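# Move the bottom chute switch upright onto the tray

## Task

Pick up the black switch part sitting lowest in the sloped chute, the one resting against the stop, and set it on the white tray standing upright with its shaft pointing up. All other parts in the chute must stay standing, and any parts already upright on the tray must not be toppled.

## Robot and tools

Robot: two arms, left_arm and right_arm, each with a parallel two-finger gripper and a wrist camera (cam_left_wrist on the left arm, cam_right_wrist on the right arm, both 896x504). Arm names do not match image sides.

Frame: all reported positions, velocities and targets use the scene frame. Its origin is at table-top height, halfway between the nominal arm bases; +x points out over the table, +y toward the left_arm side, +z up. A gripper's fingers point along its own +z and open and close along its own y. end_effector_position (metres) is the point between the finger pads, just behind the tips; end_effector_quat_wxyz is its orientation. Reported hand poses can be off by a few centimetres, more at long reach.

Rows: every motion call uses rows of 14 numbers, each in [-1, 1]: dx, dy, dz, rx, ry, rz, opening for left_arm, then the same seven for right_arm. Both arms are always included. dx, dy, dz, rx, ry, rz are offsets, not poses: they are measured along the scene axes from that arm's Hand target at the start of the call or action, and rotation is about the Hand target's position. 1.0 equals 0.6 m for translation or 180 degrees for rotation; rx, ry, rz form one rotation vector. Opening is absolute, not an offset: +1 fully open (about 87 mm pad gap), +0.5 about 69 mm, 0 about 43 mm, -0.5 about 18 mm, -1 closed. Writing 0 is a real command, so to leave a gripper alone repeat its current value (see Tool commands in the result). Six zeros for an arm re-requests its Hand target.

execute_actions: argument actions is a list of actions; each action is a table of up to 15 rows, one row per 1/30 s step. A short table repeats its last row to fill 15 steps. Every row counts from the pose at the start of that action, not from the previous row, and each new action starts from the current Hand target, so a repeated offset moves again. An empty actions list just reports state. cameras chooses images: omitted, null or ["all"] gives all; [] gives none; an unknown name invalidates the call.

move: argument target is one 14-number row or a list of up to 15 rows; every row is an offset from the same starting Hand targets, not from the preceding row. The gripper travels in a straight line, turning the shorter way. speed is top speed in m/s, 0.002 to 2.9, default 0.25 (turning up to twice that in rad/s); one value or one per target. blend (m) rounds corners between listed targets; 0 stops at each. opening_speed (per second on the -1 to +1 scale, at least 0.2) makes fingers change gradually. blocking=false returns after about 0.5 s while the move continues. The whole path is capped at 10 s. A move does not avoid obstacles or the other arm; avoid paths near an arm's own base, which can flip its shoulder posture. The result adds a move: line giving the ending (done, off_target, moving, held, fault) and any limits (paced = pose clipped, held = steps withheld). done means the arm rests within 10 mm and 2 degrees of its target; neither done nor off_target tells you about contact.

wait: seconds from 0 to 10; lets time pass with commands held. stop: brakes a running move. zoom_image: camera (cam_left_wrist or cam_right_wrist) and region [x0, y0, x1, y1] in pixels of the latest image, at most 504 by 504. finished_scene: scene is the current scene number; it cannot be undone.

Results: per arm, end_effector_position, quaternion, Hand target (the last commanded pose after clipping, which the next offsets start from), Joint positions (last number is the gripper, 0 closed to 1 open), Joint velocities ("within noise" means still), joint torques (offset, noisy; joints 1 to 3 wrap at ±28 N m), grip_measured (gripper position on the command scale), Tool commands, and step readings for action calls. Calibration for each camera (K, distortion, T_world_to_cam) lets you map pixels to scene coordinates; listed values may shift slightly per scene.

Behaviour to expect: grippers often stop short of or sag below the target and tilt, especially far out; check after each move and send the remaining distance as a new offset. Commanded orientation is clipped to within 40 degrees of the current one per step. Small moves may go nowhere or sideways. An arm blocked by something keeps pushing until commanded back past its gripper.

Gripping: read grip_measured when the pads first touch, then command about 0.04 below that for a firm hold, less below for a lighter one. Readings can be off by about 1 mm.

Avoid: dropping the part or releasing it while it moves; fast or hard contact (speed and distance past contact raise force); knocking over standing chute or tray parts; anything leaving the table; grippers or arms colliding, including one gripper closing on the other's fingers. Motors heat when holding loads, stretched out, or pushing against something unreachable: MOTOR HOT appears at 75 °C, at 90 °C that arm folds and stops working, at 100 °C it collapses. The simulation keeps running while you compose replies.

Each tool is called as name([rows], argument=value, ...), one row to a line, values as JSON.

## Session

execute_actions(actions=[])

Scene clock: 0.00 s.
left_arm: end_effector_position=(+0.3847, +0.2522, +0.0983) grip_measured=+0.987 end_effector_quat_wxyz=(+0.566, -0.103, +0.814, +0.082) | right_arm: end_effector_position=(+0.4131, -0.3656, +0.3785) grip_measured=+1.000 end_effector_quat_wxyz=(+0.708, -0.001, +0.706, +0.003)
Joint positions: left_arm=[-0.079 1.56 0.409 0.773 -0.354 -0.117 0.994] | right_arm=[0.009 1.034 1.05 -0.012 0.003 0.002 1]
Joint velocities: within noise
Joint torques (N m): no reading
Motor temperatures (°C): left_arm=[26 28 29 31 22 24 24] | right_arm=[24 36 30 26 23 25 22]
Heat: left arm: 31 °C; right arm: 36 °C.
Hand target: left_arm +0.3889, +0.2517, +0.1058; +0.575, -0.104, +0.808, +0.080 | right_arm +0.4120, -0.3656, +0.3881; +0.717, -0.001, +0.697, +0.003
Tool commands: left_gripper/opening=+1.0 right_gripper/opening=+1.0
camera_calibration:
cam_left_wrist: T_world_to_cam=[[0.247746, -0.968822, -0.0024408, 0.144789], [-0.917778, -0.233885, -0.320908, 0.463381], [0.310332, 0.0817438, -0.947107, 0.0921529], [0, 0, 0, 1]] pos_world=[0.360812, 0.241119, 0.236335]
cam_right_wrist: T_world_to_cam=[[0.00457338, -0.999984, 0.0034219, -0.370795], [-0.761649, -0.00570068, -0.647965, 0.579351], [0.647974, 0.000357109, -0.761662, 0.160873], [0, 0, 0, 1]] pos_world=[0.338716, -0.367544, 0.499199]

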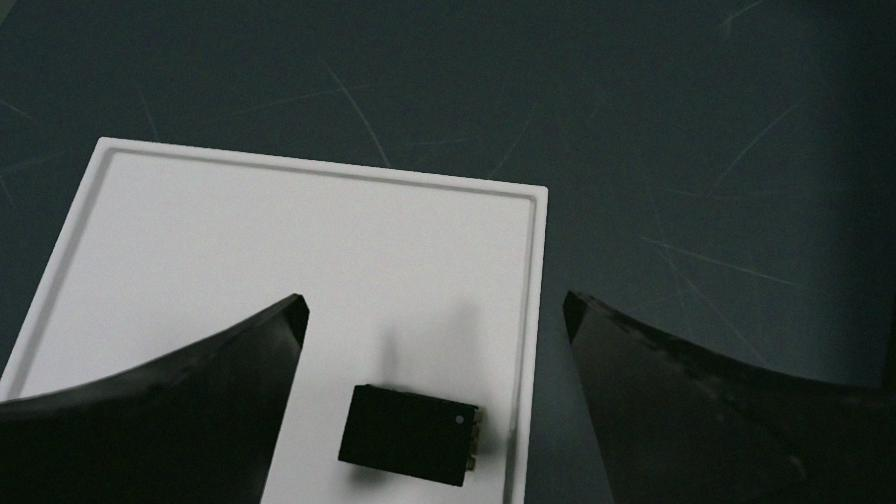

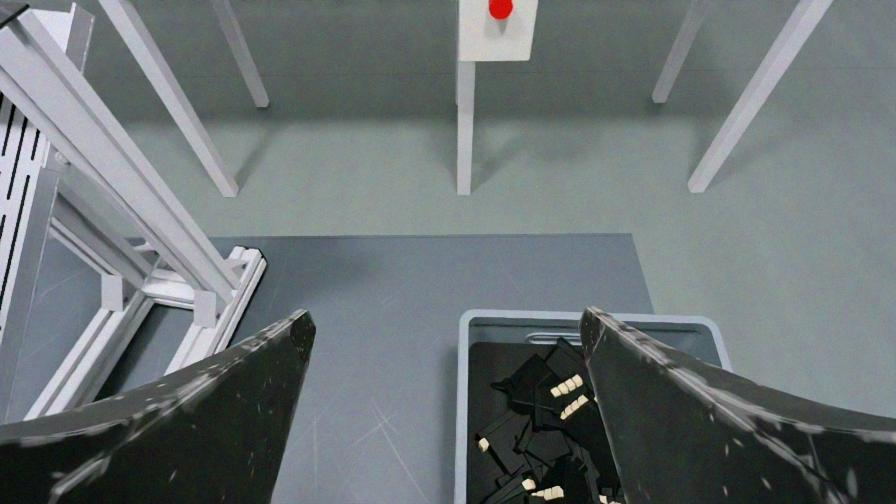

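move(target=[-0.23,-0.09,0.41,0,0,0,1,-0.24,0.3,-0.07,0,0,0.16,1])

Scene clock: 5.47 s.
left_arm: end_effector_position=(+0.2503, +0.1979, +0.3402) grip_measured=+0.987 end_effector_quat_wxyz=(+0.565, -0.094, +0.815, +0.087) | right_arm: end_effector_position=(+0.2671, -0.1839, +0.3437) grip_measured=+1.000 end_effector_quat_wxyz=(+0.688, -0.179, +0.679, +0.186)
Joint positions: left_arm=[-0.626 0.854 1.104 -0.798 -0.845 -0.391 0.994] | right_arm=[0.878 0.681 0.792 -0.094 0.356 0 1]
Joint velocities: within noise
Joint torques (N m): left_arm=[0.03 -0.29 7.79 1.4 -0.24 -0.18] | right_arm=[0.51 0.27 5.85 1.87 0.11 0.02]
Motor temperatures (°C): left_arm=[26 28 30 32 22 24 24] | right_arm=[24 36 31 28 23 25 22]
Heat: left arm: 32 °C; right arm: 36 °C.
Hand target: left_arm +0.2509, +0.1977, +0.3518; +0.575, -0.104, +0.808, +0.080 | right_arm +0.2679, -0.1855, +0.3462; +0.694, -0.175, +0.675, +0.182
Off the commanded pose: left_arm 0.012 m, 2 deg | right_arm 0.003 m, 1 deg.
move: off_target (left_arm)
camera_calibration:
cam_left_wrist: T_world_to_cam=[[0.238719, -0.9709, -0.019161, 0.134475], [-0.92113, -0.220147, -0.321022, 0.403108], [0.307462, 0.0942839, -0.946878, 0.365578], [0, 0, 0, 1]] pos_world=[0.226811, 0.184836, 0.478141]
cam_right_wrist: T_world_to_cam=[[0.497157, -0.867661, -0.000144954, -0.294265], [-0.65438, -0.37484, -0.656721, 0.353096], [0.569757, 0.326588, -0.754134, 0.307172], [0, 0, 0, 1]] pos_world=[0.202342, -0.223286, 0.463492]

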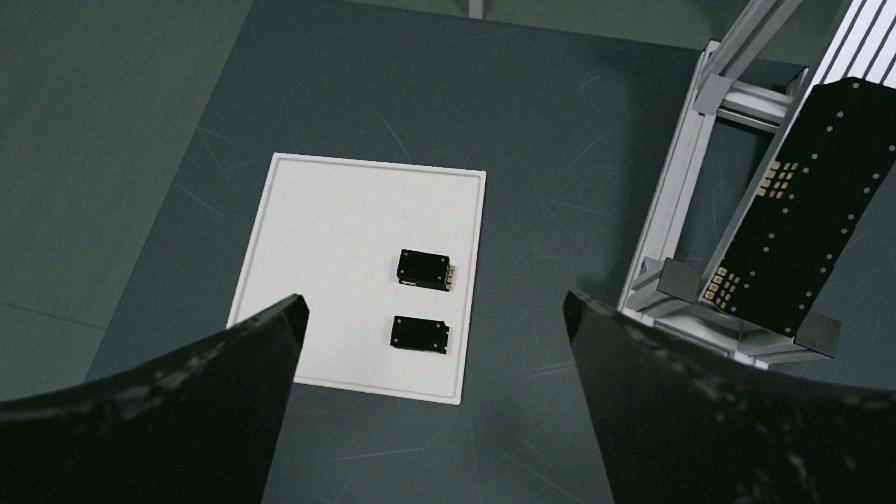

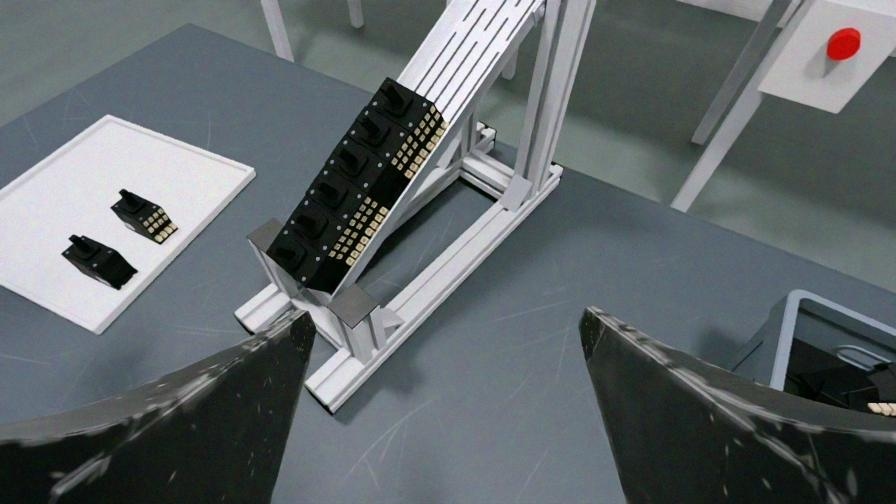

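zoom_image(camera="cam_right_wrist", region=[230, 60, 470, 360])

zoom_image(camera="cam_left_wrist", region=[640, 60, 896, 380])

Scaled by 1.680 from the camera's 896x504 image, which has a finer 1280x720 frame.

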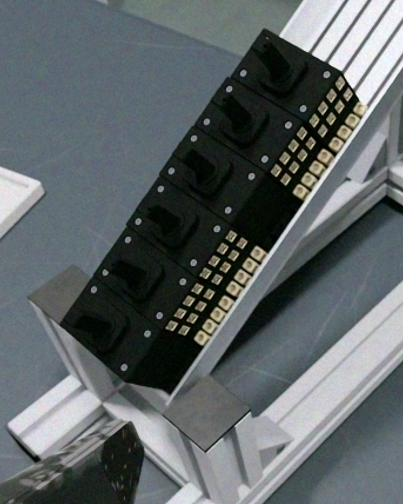

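Scaled by 1.575 from the camera's 896x504 image, which has a finer 1280x720 frame.

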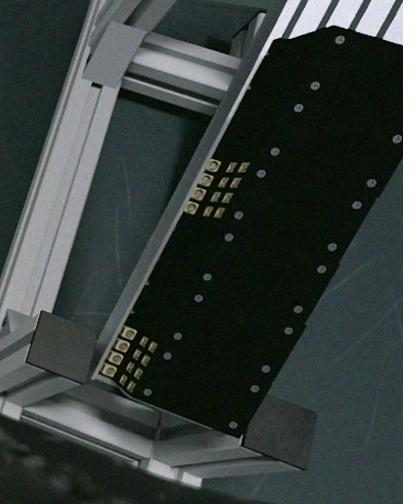

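move(target=[0.092,-0.317,-0.12,-0.0108,0.2515,-0.1385,0.6,0,-0.05,0,0,0,0,1])

zoom_image(camera="cam_right_wrist", region=[230, 60, 530, 360])

zoom_image(camera="cam_left_wrist", region=[250, 50, 650, 350])

Scene clock: 20.93 s.
left_arm: end_effector_position=(+0.3049, +0.0117, +0.2754) grip_measured=+0.600 end_effector_quat_wxyz=(+0.221, +0.093, +0.971, -0.015) | right_arm: end_effector_position=(+0.2690, -0.2153, +0.3481) grip_measured=+1.000 end_effector_quat_wxyz=(+0.695, -0.170, +0.675, +0.180)
Joint positions: left_arm=[-0.663 1.828 2.013 -1.362 -0.22 -0.457 0.8] | right_arm=[0.707 0.597 0.785 -0.155 0.208 0 1]
Joint velocities: within noise
Joint torques (N m): left_arm=[0.21 -6.15 7.21 0.76 0.02 -0.04] | right_arm=[-0.77 0.64 5.57 1.72 -0.18 0.11]
Motor temperatures (°C): left_arm=[26 28 31 34 22 24 24] | right_arm=[24 35 32 29 23 25 22]
Heat: left arm: 34 °C; right arm: 35 °C.
Hand target: left_arm +0.3061, +0.0076, +0.2798; +0.224, +0.097, +0.969, -0.022 | right_arm +0.2678, -0.2156, +0.3463; +0.694, -0.175, +0.675, +0.182
Off the commanded pose: left_arm 0.006 m, 1 deg | right_arm 0.002 m, 1 deg.
move: done
camera_calibration:
cam_left_wrist: T_world_to_cam=[[-0.185654, -0.982577, 0.0086436, 0.0613006], [-0.887004, 0.171368, 0.428785, 0.170229], [-0.422795, 0.0719387, -0.903365, 0.515852], [0, 0, 0, 1]] pos_world=[0.380474, -0.00604894, 0.392481]
cam_right_wrist: T_world_to_cam=[[0.478498, -0.878088, -0.000917525, -0.319463], [-0.652728, -0.354993, -0.669273, 0.353671], [0.587355, 0.320845, -0.743016, 0.30978], [0, 0, 0, 1]] pos_world=[0.201762, -0.254357, 0.466581]

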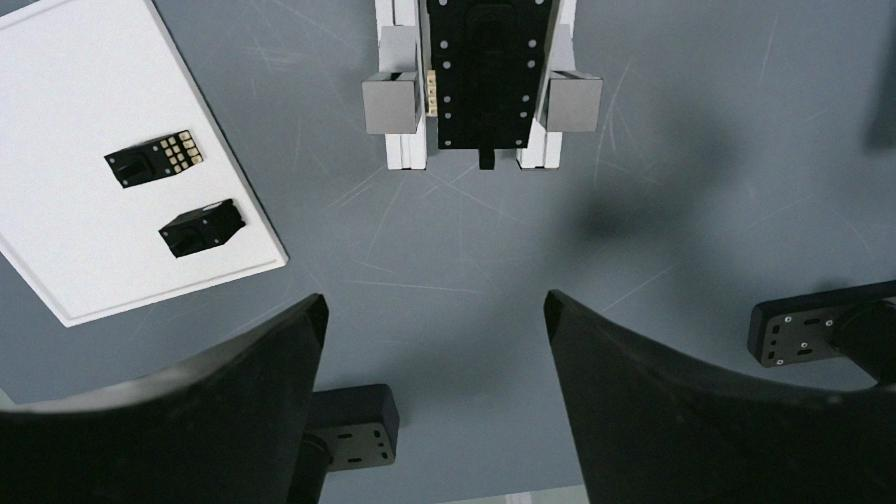

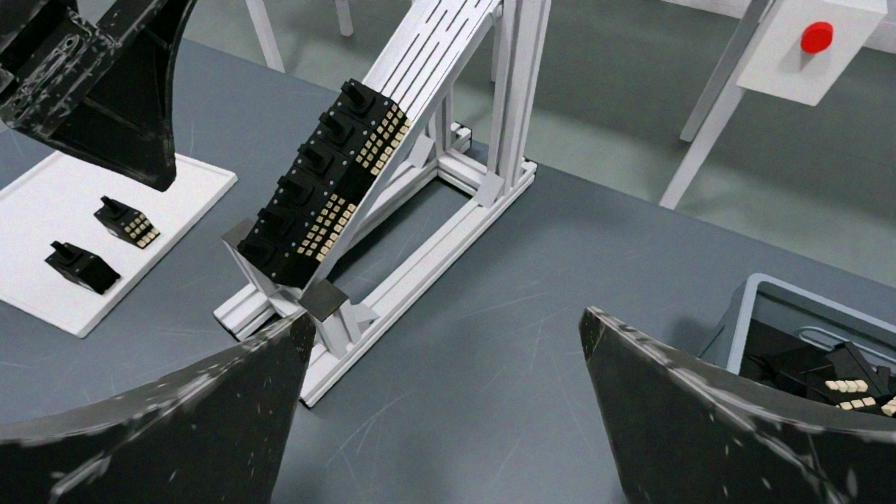

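Scaled by 1.680 from the camera's 896x504 image, which has a finer 1280x720 frame.

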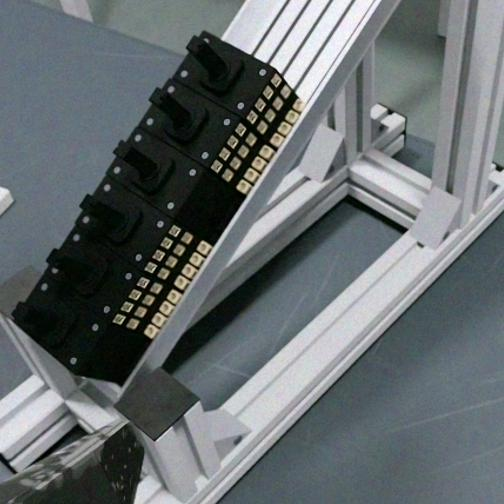

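Scaled by 1.260 from the camera's 896x504 image, which has a finer 1280x720 frame.

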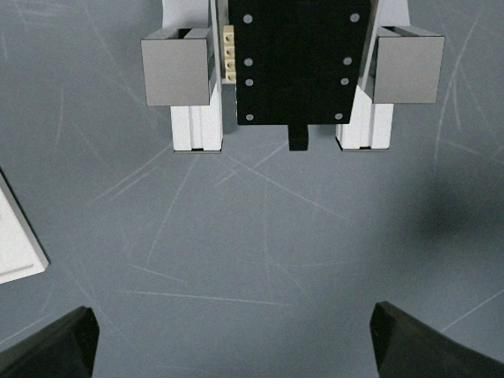

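move(target=[0.031,-0.046,-0.1,0,0,0,0.6,0,0,0,0,0,0,1], speed=0.12)

zoom_image(camera="cam_left_wrist", region=[250, 100, 650, 400])

zoom_image(camera="cam_right_wrist", region=[180, 60, 430, 310])

Scene clock: 28.80 s.
left_arm: end_effector_position=(+0.3229, -0.0158, +0.2215) grip_measured=+0.600 end_effector_quat_wxyz=(+0.221, +0.099, +0.970, -0.019) | right_arm: end_effector_position=(+0.2690, -0.2153, +0.3480) grip_measured=+1.000 end_effector_quat_wxyz=(+0.695, -0.170, +0.675, +0.180)
Joint positions: left_arm=[-0.686 1.885 1.862 -1.155 -0.219 -0.468 0.8] | right_arm=[0.707 0.597 0.785 -0.156 0.207 0 1]
Joint velocities: within noise
Joint torques (N m): left_arm=[0.03 -7.04 5.42 0.97 -0.05 -0.17] | right_arm=[-0.73 0.59 5.64 1.68 -0.17 0.09]
Motor temperatures (°C): left_arm=[26 29 32 33 22 24 24] | right_arm=[24 35 32 29 23 25 22]
Heat: left arm: 33 °C; right arm: 35 °C.
Hand target: left_arm +0.3247, -0.0201, +0.2197; +0.224, +0.097, +0.969, -0.022 | right_arm +0.2678, -0.2156, +0.3463; +0.694, -0.175, +0.675, +0.182
Off the commanded pose: left_arm 0.005 m, 1 deg | right_arm 0.002 m, 1 deg.
move: done
camera_calibration:
cam_left_wrist: T_world_to_cam=[[-0.198475, -0.980015, 0.0133177, 0.0412777], [-0.884102, 0.184883, 0.429165, 0.213133], [-0.42305, 0.0734044, -0.903128, 0.476897], [0, 0, 0, 1]] pos_world=[0.398375, -0.0339582, 0.33868]
cam_right_wrist: T_world_to_cam=[[0.478808, -0.877919, -0.000853408, -0.319513], [-0.652851, -0.355408, -0.668932, 0.353364], [0.586965, 0.320847, -0.743323, 0.309929], [0, 0, 0, 1]] pos_world=[0.201762, -0.254358, 0.466481]

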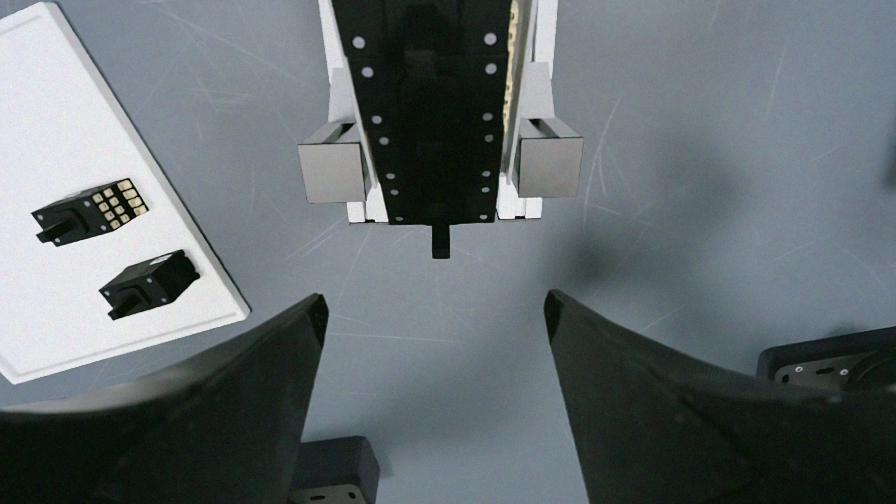

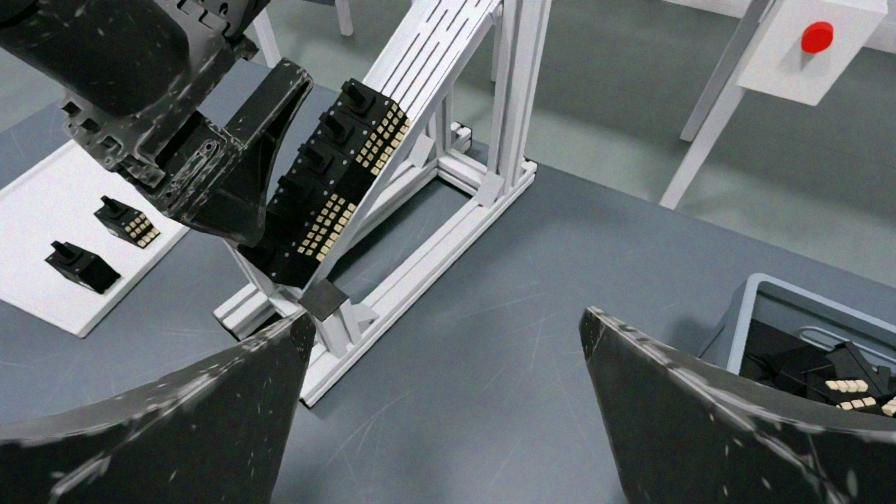

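Scaled by 1.260 from the camera's 896x504 image, which has a finer 1280x720 frame.

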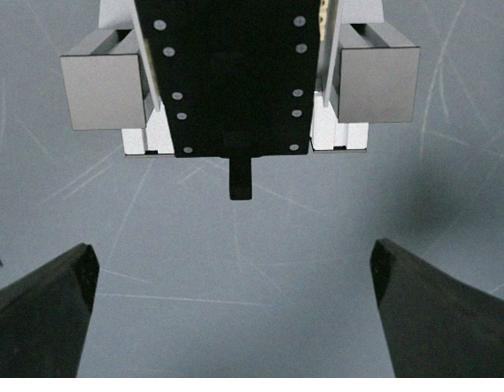

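Scaled by 2.016 from the camera's 896x504 image, which has a finer 1280x720 frame.

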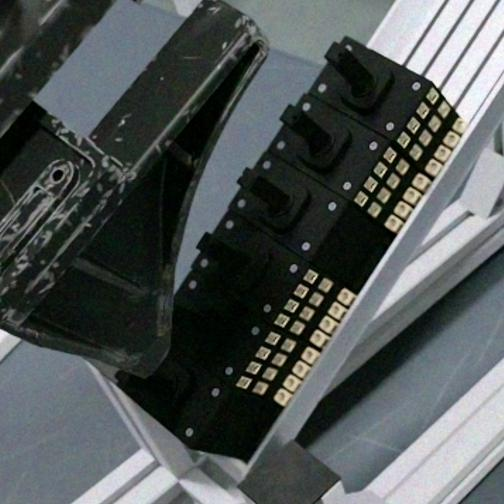

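move(target=[0.017,-0.007,-0.092,0,0,0,0.6,0,0,0,0,0,0,1], speed=0.08)

zoom_image(camera="cam_left_wrist", region=[250, 180, 650, 480])

zoom_image(camera="cam_right_wrist", region=[180, 110, 430, 360])

Scene clock: 35.63 s.
left_arm: end_effector_position=(+0.3313, -0.0231, +0.1674) grip_measured=+0.600 end_effector_quat_wxyz=(+0.222, +0.099, +0.970, -0.020) | right_arm: end_effector_position=(+0.2690, -0.2153, +0.3479) grip_measured=+1.000 end_effector_quat_wxyz=(+0.695, -0.170, +0.675, +0.180)
Joint positions: left_arm=[-0.686 1.902 1.668 -0.94 -0.219 -0.468 0.8] | right_arm=[0.707 0.597 0.785 -0.156 0.207 0 1]
Joint velocities: within noise
Joint torques (N m): left_arm=[0.77 -7.13 5.48 1 -0.02 -0.08] | right_arm=[-0.75 0.62 5.71 1.69 -0.17 0.1]
Motor temperatures (°C): left_arm=[26 30 32 33 22 24 24] | right_arm=[24 35 32 29 23 25 22]
Heat: left arm: 33 °C; right arm: 35 °C.
Hand target: left_arm +0.3349, -0.0243, +0.1646; +0.224, +0.097, +0.969, -0.022 | right_arm +0.2678, -0.2156, +0.3462; +0.694, -0.175, +0.675, +0.182
Off the commanded pose: left_arm 0.005 m, 0 deg | right_arm 0.002 m, 1 deg.
move: done
camera_calibration:
cam_left_wrist: T_world_to_cam=[[-0.19854, -0.979974, 0.0152483, 0.0361969], [-0.885326, 0.185996, 0.426151, 0.246041], [-0.420453, 0.0711084, -0.904524, 0.431367], [0, 0, 0, 1]] pos_world=[0.406382, -0.0409644, 0.284779]
cam_right_wrist: T_world_to_cam=[[0.478755, -0.877948, -0.000800826, -0.319446], [-0.653053, -0.355507, -0.668683, 0.353232], [0.586785, 0.320658, -0.743547, 0.309916], [0, 0, 0, 1]] pos_world=[0.201761, -0.254258, 0.466382]

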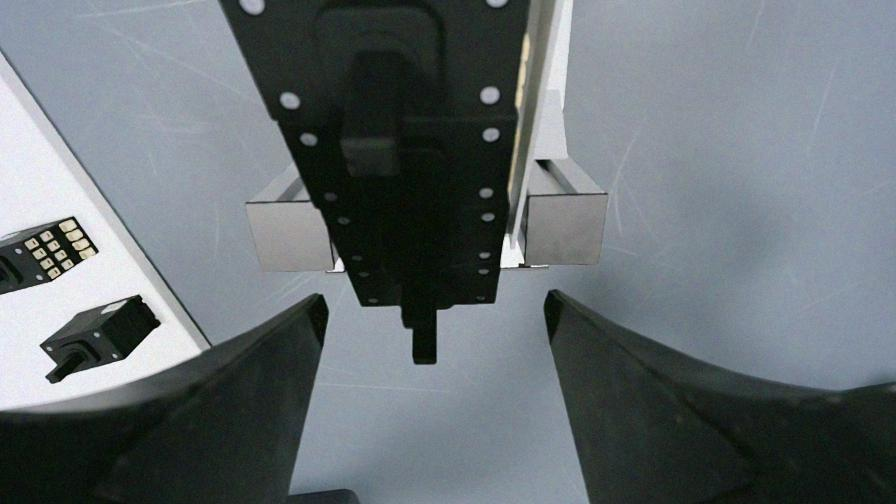

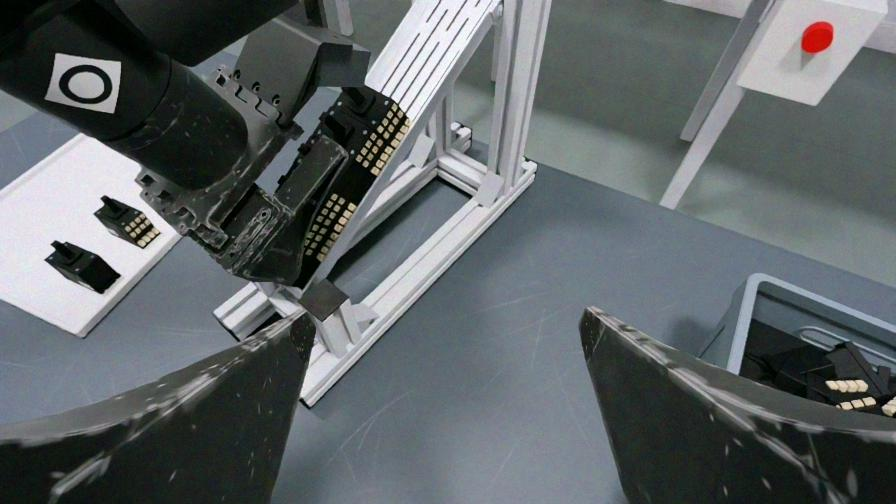

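Scaled by 1.260 from the camera's 896x504 image, which has a finer 1280x720 frame.

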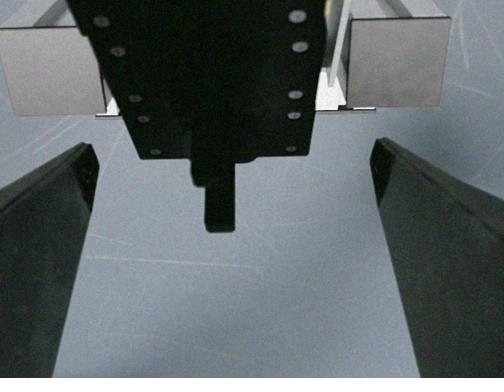

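Scaled by 2.016 from the camera's 896x504 image, which has a finer 1280x720 frame.

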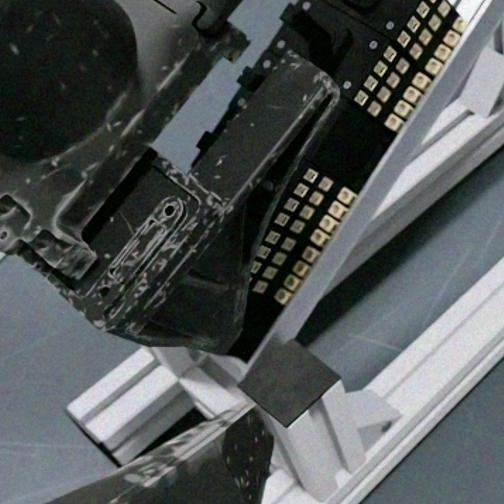

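move(target=[0.0115,0.0035,-0.023,0,0,0.006,0.6,0,0,0,0,0,0,1], speed=0.05)

zoom_image(camera="cam_left_wrist", region=[250, 200, 650, 500])

Scene clock: 39.40 s.
left_arm: end_effector_position=(+0.3382, -0.0215, +0.1548) grip_measured=+0.600 end_effector_quat_wxyz=(+0.223, +0.092, +0.970, -0.019) | right_arm: end_effector_position=(+0.2690, -0.2153, +0.3479) grip_measured=+1.000 end_effector_quat_wxyz=(+0.695, -0.170, +0.675, +0.180)
Joint positions: left_arm=[-0.672 1.919 1.64 -0.894 -0.219 -0.468 0.8] | right_arm=[0.707 0.597 0.785 -0.156 0.207 0 1]
Joint velocities: within noise
Joint torques (N m): left_arm=[0.84 -7.08 5.38 0.99 -0.04 -0.13] | right_arm=[-0.8 0.59 5.65 1.67 -0.18 0.1]
Motor temperatures (°C): left_arm=[26 30 32 33 22 24 24] | right_arm=[24 35 32 30 23 25 22]
Heat: left arm: 33 °C; right arm: 35 °C.
Hand target: left_arm +0.3418, -0.0221, +0.1508; +0.224, +0.088, +0.970, -0.020 | right_arm +0.2678, -0.2156, +0.3462; +0.694, -0.175, +0.675, +0.182
Off the commanded pose: left_arm 0.005 m, 0 deg | right_arm 0.002 m, 1 deg.
move: done
camera_calibration:
cam_left_wrist: T_world_to_cam=[[-0.185363, -0.982537, 0.0161771, 0.0346189], [-0.888354, 0.174587, 0.424673, 0.258238], [-0.420081, 0.0643479, -0.905202, 0.422674], [0, 0, 0, 1]] pos_world=[0.413381, -0.0382689, 0.272378]
cam_right_wrist: T_world_to_cam=[[0.478755, -0.877948, -0.000800826, -0.319446], [-0.653053, -0.355507, -0.668683, 0.353232], [0.586785, 0.320658, -0.743547, 0.309916], [0, 0, 0, 1]] pos_world=[0.201761, -0.254258, 0.466382]

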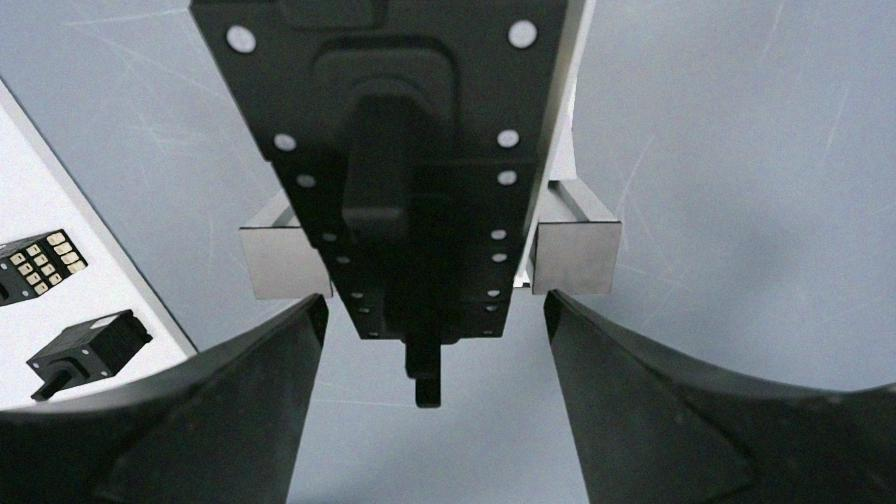

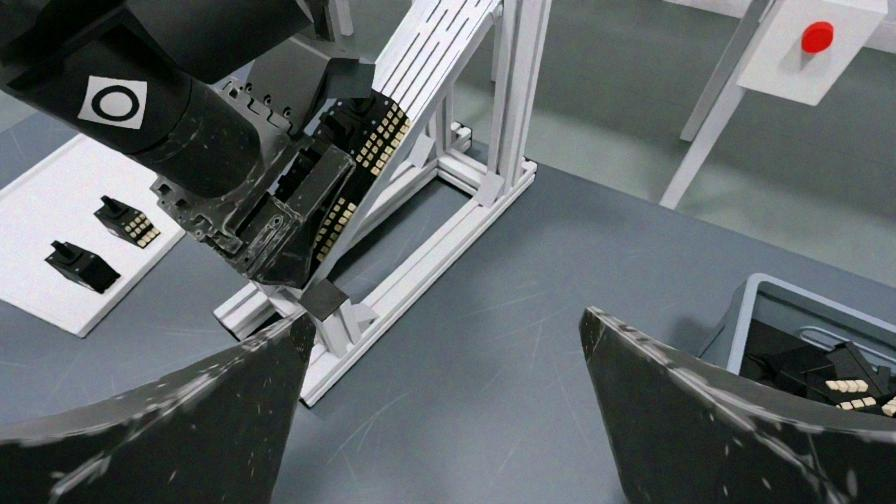

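Scaled by 1.260 from the camera's 896x504 image, which has a finer 1280x720 frame.

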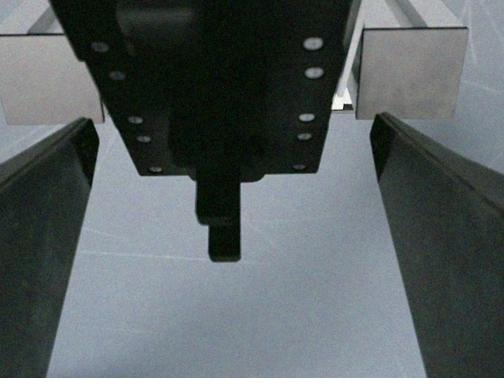

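move([
  [0.003,0.005,-0.010,0,0,0,0.6,0,0,0,0,0,0,1],
  [0.003,0.005,-0.010,0,0,0,0,0,0,0,0,0,0,1],
], speed=0.05, opening_speed=0.4)

zoom_image(camera="cam_left_wrist", region=[250, 200, 650, 500])

Scene clock: 48.30 s.
left_arm: end_effector_position=(+0.3405, -0.0191, +0.1488) grip_measured=+0.108 end_effector_quat_wxyz=(+0.224, +0.088, +0.970, -0.019) | right_arm: end_effector_position=(+0.2690, -0.2153, +0.3479) grip_measured=+1.000 end_effector_quat_wxyz=(+0.695, -0.170, +0.675, +0.180)
Joint positions: left_arm=[-0.664 1.919 1.616 -0.866 -0.218 -0.468 0.554] | right_arm=[0.707 0.597 0.785 -0.156 0.207 0 1]
Joint velocities: within noise
Joint torques (N m): left_arm=[0.88 -7.15 5.3 0.99 -0.02 -0.04] | right_arm=[-0.69 0.66 5.68 1.68 -0.18 0.06]
Motor temperatures (°C): left_arm=[26 31 33 33 22 24 24] | right_arm=[24 35 32 30 23 25 22]
Heat: left arm: 33 °C; right arm: 35 °C.
Hand target: left_arm +0.3436, -0.0191, +0.1447; +0.225, +0.088, +0.970, -0.020 | right_arm +0.2679, -0.2156, +0.3462; +0.694, -0.175, +0.675, +0.182
Off the commanded pose: left_arm 0.005 m, 0 deg | right_arm 0.002 m, 1 deg.
move: done
camera_calibration:
cam_left_wrist: T_world_to_cam=[[-0.177595, -0.983928, 0.0185896, 0.0344533], [-0.89043, 0.168705, 0.422697, 0.263356], [-0.419039, 0.0585161, -0.906081, 0.417774], [0, 0, 0, 1]] pos_world=[0.415683, -0.0349766, 0.266577]
cam_right_wrist: T_world_to_cam=[[0.478755, -0.877948, -0.000800826, -0.319446], [-0.653053, -0.355507, -0.668683, 0.353232], [0.586785, 0.320658, -0.743547, 0.309916], [0, 0, 0, 1]] pos_world=[0.201761, -0.254258, 0.466382]

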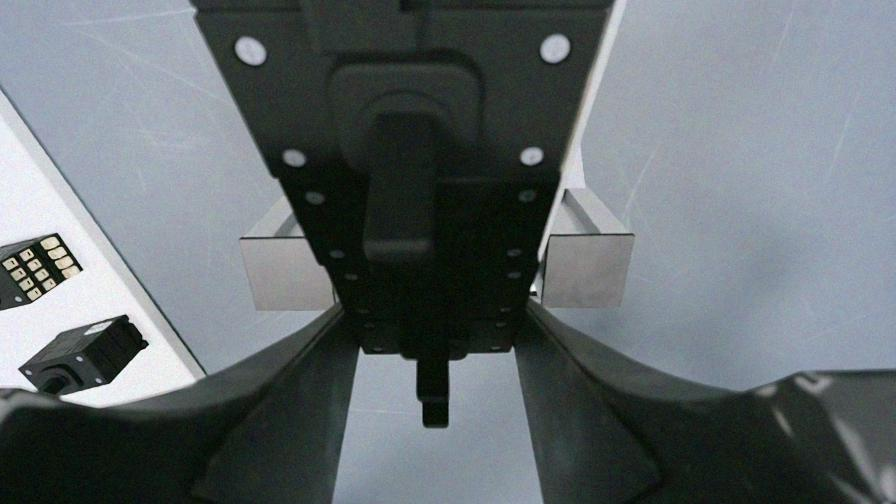

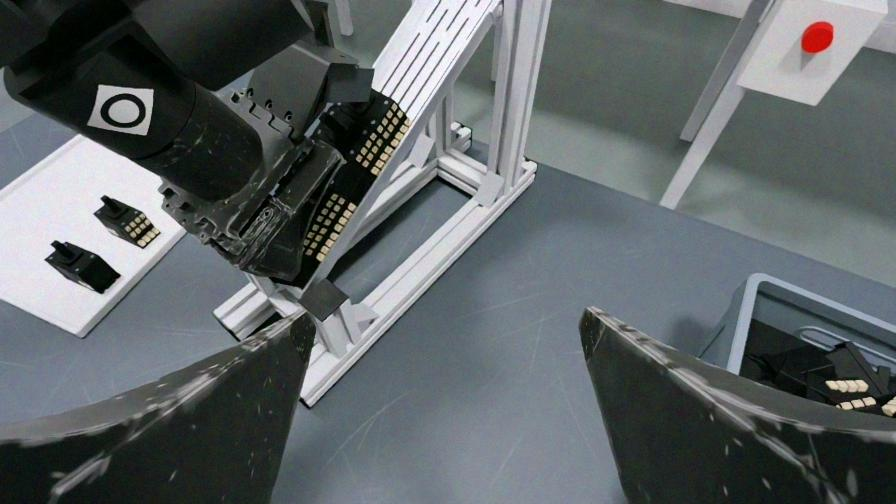

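Scaled by 1.260 from the camera's 896x504 image, which has a finer 1280x720 frame.

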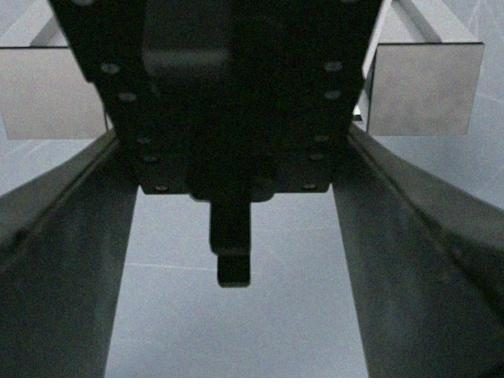

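move(target=[-0.056,0.01,0.11,0,0,0,0,0,0,0,0,0,0,1], speed=0.06)

zoom_image(camera="cam_right_wrist", region=[180, 60, 430, 310])

Scene clock: 52.33 s.
left_arm: end_effector_position=(+0.3031, -0.0075, +0.1854) grip_measured=+0.108 end_effector_quat_wxyz=(+0.190, +0.096, +0.977, +0.001) | right_arm: end_effector_position=(+0.2690, -0.2153, +0.3479) grip_measured=+1.000 end_effector_quat_wxyz=(+0.695, -0.170, +0.675, +0.180)
Joint positions: left_arm=[-0.702 1.858 1.699 -1.098 -0.224 -0.499 0.554] | right_arm=[0.707 0.597 0.785 -0.156 0.207 0 1]
Joint velocities: within noise
Joint torques (N m): left_arm=[0.23 -10.54 8.03 0.79 -0.12 -0.17] | right_arm=[-0.77 0.65 5.72 1.67 -0.2 0.08]
Motor temperatures (°C): left_arm=[26 32 33 32 22 24 24] | right_arm=[24 35 32 30 23 25 22]
Heat: left arm: 33 °C; right arm: 35 °C.
Hand target: left_arm +0.3099, -0.0132, +0.2107; +0.224, +0.088, +0.970, -0.020 | right_arm +0.2679, -0.2156, +0.3462; +0.694, -0.175, +0.675, +0.182
Off the commanded pose: left_arm 0.027 m, 5 deg | right_arm 0.002 m, 1 deg.
move: off_target (left_arm)
camera_calibration:
cam_left_wrist: T_world_to_cam=[[-0.184985, -0.982575, -0.0180811, 0.0476461], [-0.859519, 0.152843, 0.487715, 0.191031], [-0.476453, 0.105761, -0.872815, 0.446046], [0, 0, 0, 1]] pos_world=[0.385529, -0.0295564, 0.297009]
cam_right_wrist: T_world_to_cam=[[0.478755, -0.877948, -0.000800826, -0.319446], [-0.653053, -0.355507, -0.668683, 0.353232], [0.586785, 0.320658, -0.743547, 0.309916], [0, 0, 0, 1]] pos_world=[0.201761, -0.254258, 0.466382]

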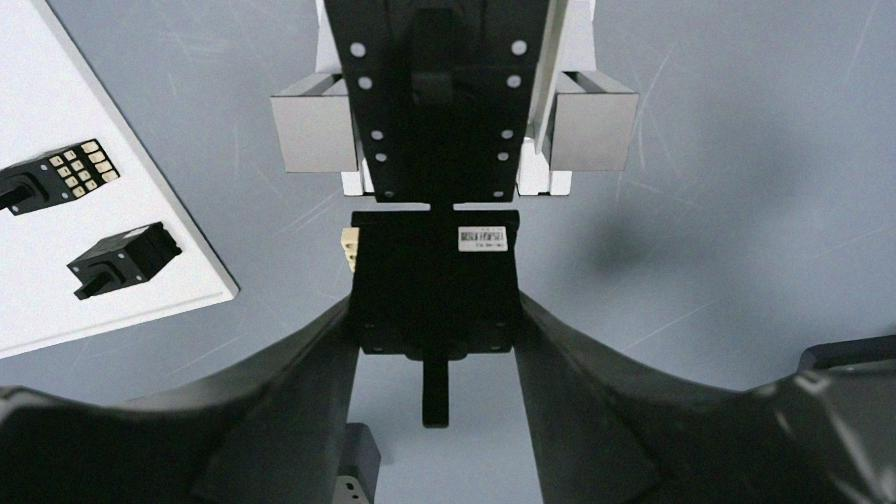

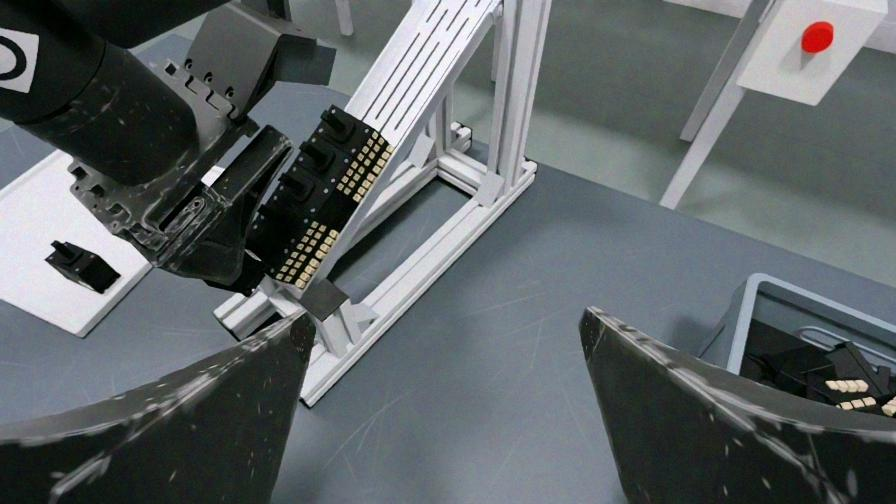

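Scaled by 2.016 from the camera's 896x504 image, which has a finer 1280x720 frame.

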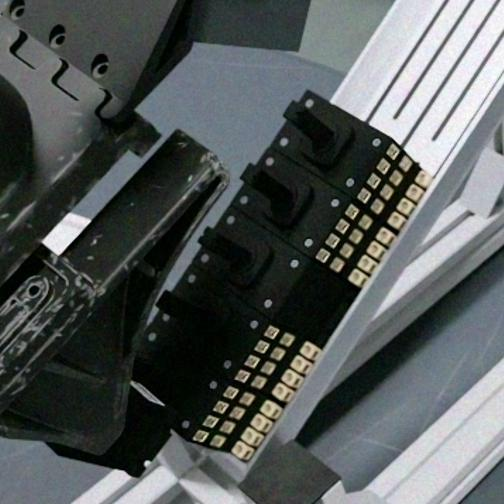

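move(target=[-0.02,0,0.04,0,0,0,0,0,0,0,0,0,0,1], speed=0.06)

zoom_image(camera="cam_right_wrist", region=[180, 60, 430, 310])

Scene clock: 57.27 s.
left_arm: end_effector_position=(+0.2955, -0.0111, +0.2136) grip_measured=+0.108 end_effector_quat_wxyz=(+0.198, +0.094, +0.976, -0.007) | right_arm: end_effector_position=(+0.2690, -0.2153, +0.3479) grip_measured=+1.000 end_effector_quat_wxyz=(+0.695, -0.170, +0.675, +0.180)
Joint positions: left_arm=[-0.722 1.84 1.784 -1.185 -0.228 -0.52 0.554] | right_arm=[0.707 0.597 0.785 -0.156 0.207 0 1]
Joint velocities: within noise
Joint torques (N m): left_arm=[0.06 -9.94 7.6 0.7 -0.17 -0.17] | right_arm=[-0.62 0.59 5.68 1.71 -0.18 0.08]
Motor temperatures (°C): left_arm=[26 33 33 32 22 24 24] | right_arm=[24 35 32 30 23 25 22]
Heat: left arm: 33 °C; right arm: 35 °C.
Hand target: left_arm +0.2980, -0.0132, +0.2348; +0.225, +0.088, +0.970, -0.020 | right_arm +0.2679, -0.2156, +0.3462; +0.694, -0.175, +0.675, +0.182
Off the commanded pose: left_arm 0.021 m, 4 deg | right_arm 0.002 m, 1 deg.
move: off_target (left_arm)
camera_calibration:
cam_left_wrist: T_world_to_cam=[[-0.18404, -0.98291, -0.00427461, 0.0399007], [-0.866563, 0.160199, 0.472658, 0.176692], [-0.463895, 0.0906919, -0.881236, 0.465417], [0, 0, 0, 1]] pos_world=[0.376363, -0.0312967, 0.326798]
cam_right_wrist: T_world_to_cam=[[0.478755, -0.877948, -0.000800826, -0.319446], [-0.653053, -0.355507, -0.668683, 0.353232], [0.586785, 0.320658, -0.743547, 0.309916], [0, 0, 0, 1]] pos_world=[0.201761, -0.254258, 0.466382]

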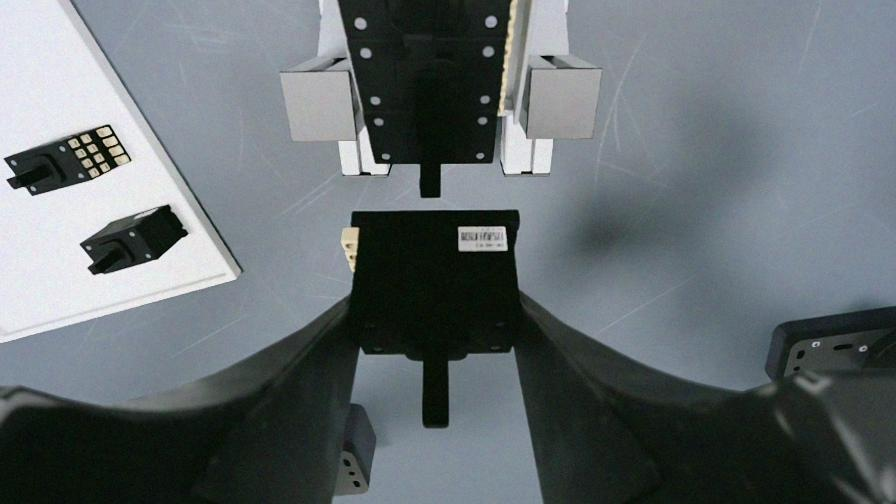

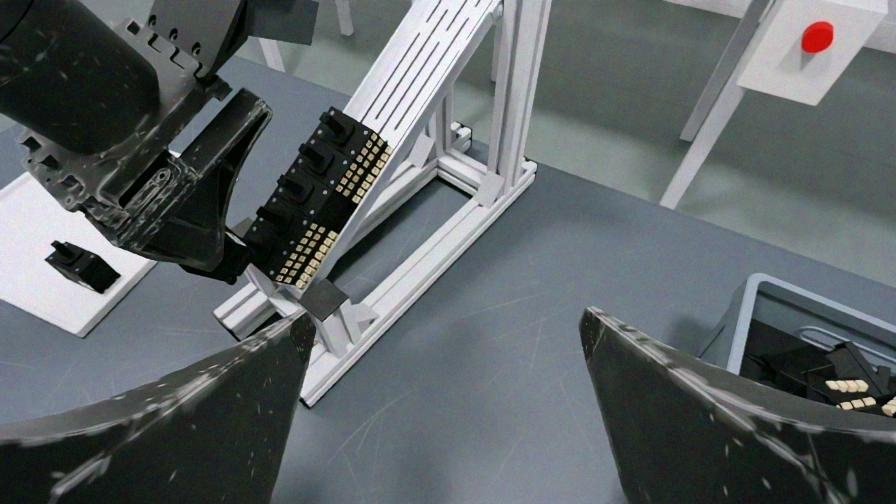

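Scaled by 2.016 from the camera's 896x504 image, which has a finer 1280x720 frame.

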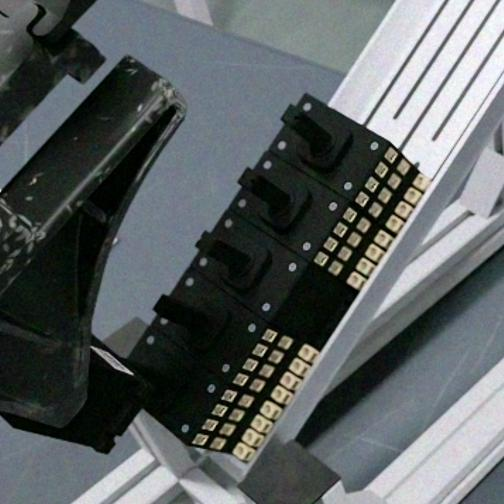

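move([
  [-0.04,0,0.085,0,0,0,0,0,0,0,0,0,0,1],
  [0.087,0.655,0.01,0.028,0.136,0,0,0,0,0,0,0,0.1,1],
], speed=0.16, blend=0.03)

zoom_image(camera="cam_right_wrist", region=[0, 60, 300, 360])

Scene clock: 68.97 s.
left_arm: end_effector_position=(+0.3467, +0.3771, +0.2360) grip_measured=+0.108 end_effector_quat_wxyz=(+0.066, +0.089, +0.993, +0.027) | right_arm: end_effector_position=(+0.2664, -0.2173, +0.3438) grip_measured=+1.000 end_effector_quat_wxyz=(+0.655, -0.275, +0.645, +0.282)
Joint positions: left_arm=[0.361 2.034 2.165 -1.559 0.005 0.511 0.554] | right_arm=[0.211 0.629 0.785 -0.137 -0.598 0.013 1]
Joint velocities: within noise
Joint torques (N m): left_arm=[0.25 -7.38 7.06 0.32 -0.02 -0.02] | right_arm=[-0.66 2.04 5.85 1.92 -0.23 0.19]
Motor temperatures (°C): left_arm=[26 34 34 31 22 24 25] | right_arm=[24 34 32 30 23 25 22]
Heat: left arm: 34 °C; right arm: 34 °C.
Hand target: left_arm +0.3502, +0.3798, +0.2407; +0.010, +0.092, +0.996, +0.004 | right_arm +0.2679, -0.2156, +0.3462; +0.657, -0.278, +0.639, +0.288
Off the commanded pose: left_arm 0.006 m, 7 deg | right_arm 0.003 m, 1 deg.
joint sent to its limit (left arm) — joint 4 (wrist pitch), lower limit. The joint targets are off in orientation, not in position.
move: off_target (left_arm); blend cut to 0.0282 m at target 1
camera_calibration:
cam_left_wrist: T_world_to_cam=[[-0.166273, -0.984992, -0.0463068, 0.435595], [-0.717517, 0.0886417, 0.690878, 0.0721417], [-0.676404, 0.1481, -0.721487, 0.487957], [0, 0, 0, 1]] pos_world=[0.454247, 0.350396, 0.322385]
cam_right_wrist: T_world_to_cam=[[0.722903, -0.690943, 0.00311183, -0.34584], [-0.519237, -0.546215, -0.657299, 0.267036], [0.455856, 0.473548, -0.753623, 0.380684], [0, 0, 0, 1]] pos_world=[0.215126, -0.273368, 0.463491]

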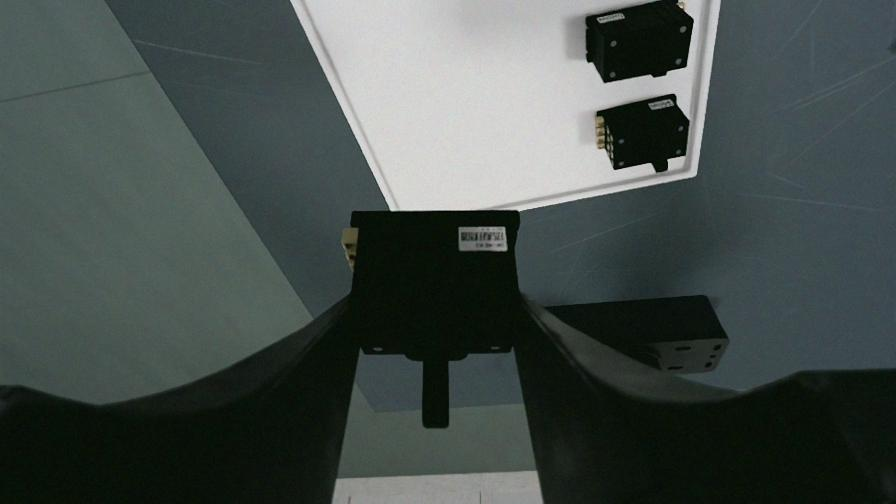

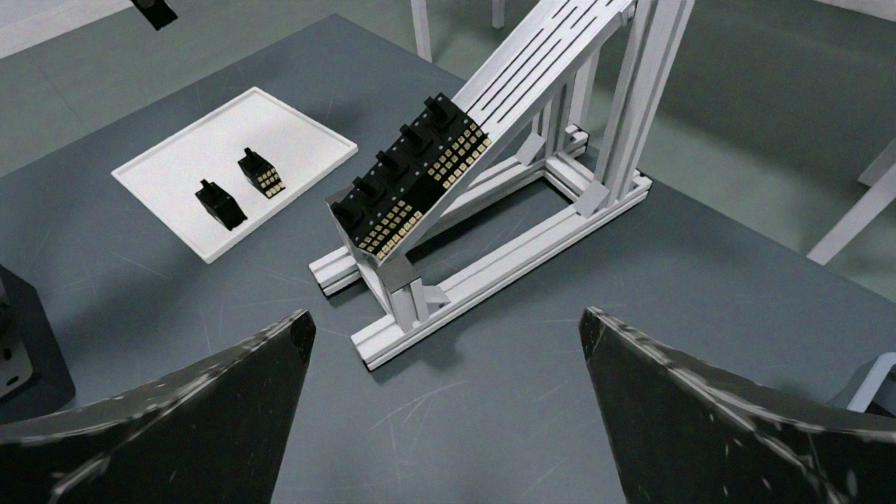

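Scaled by 1.680 from the camera's 896x504 image, which has a finer 1280x720 frame.

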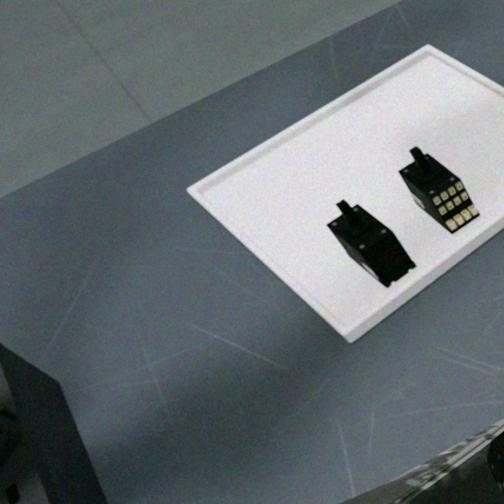

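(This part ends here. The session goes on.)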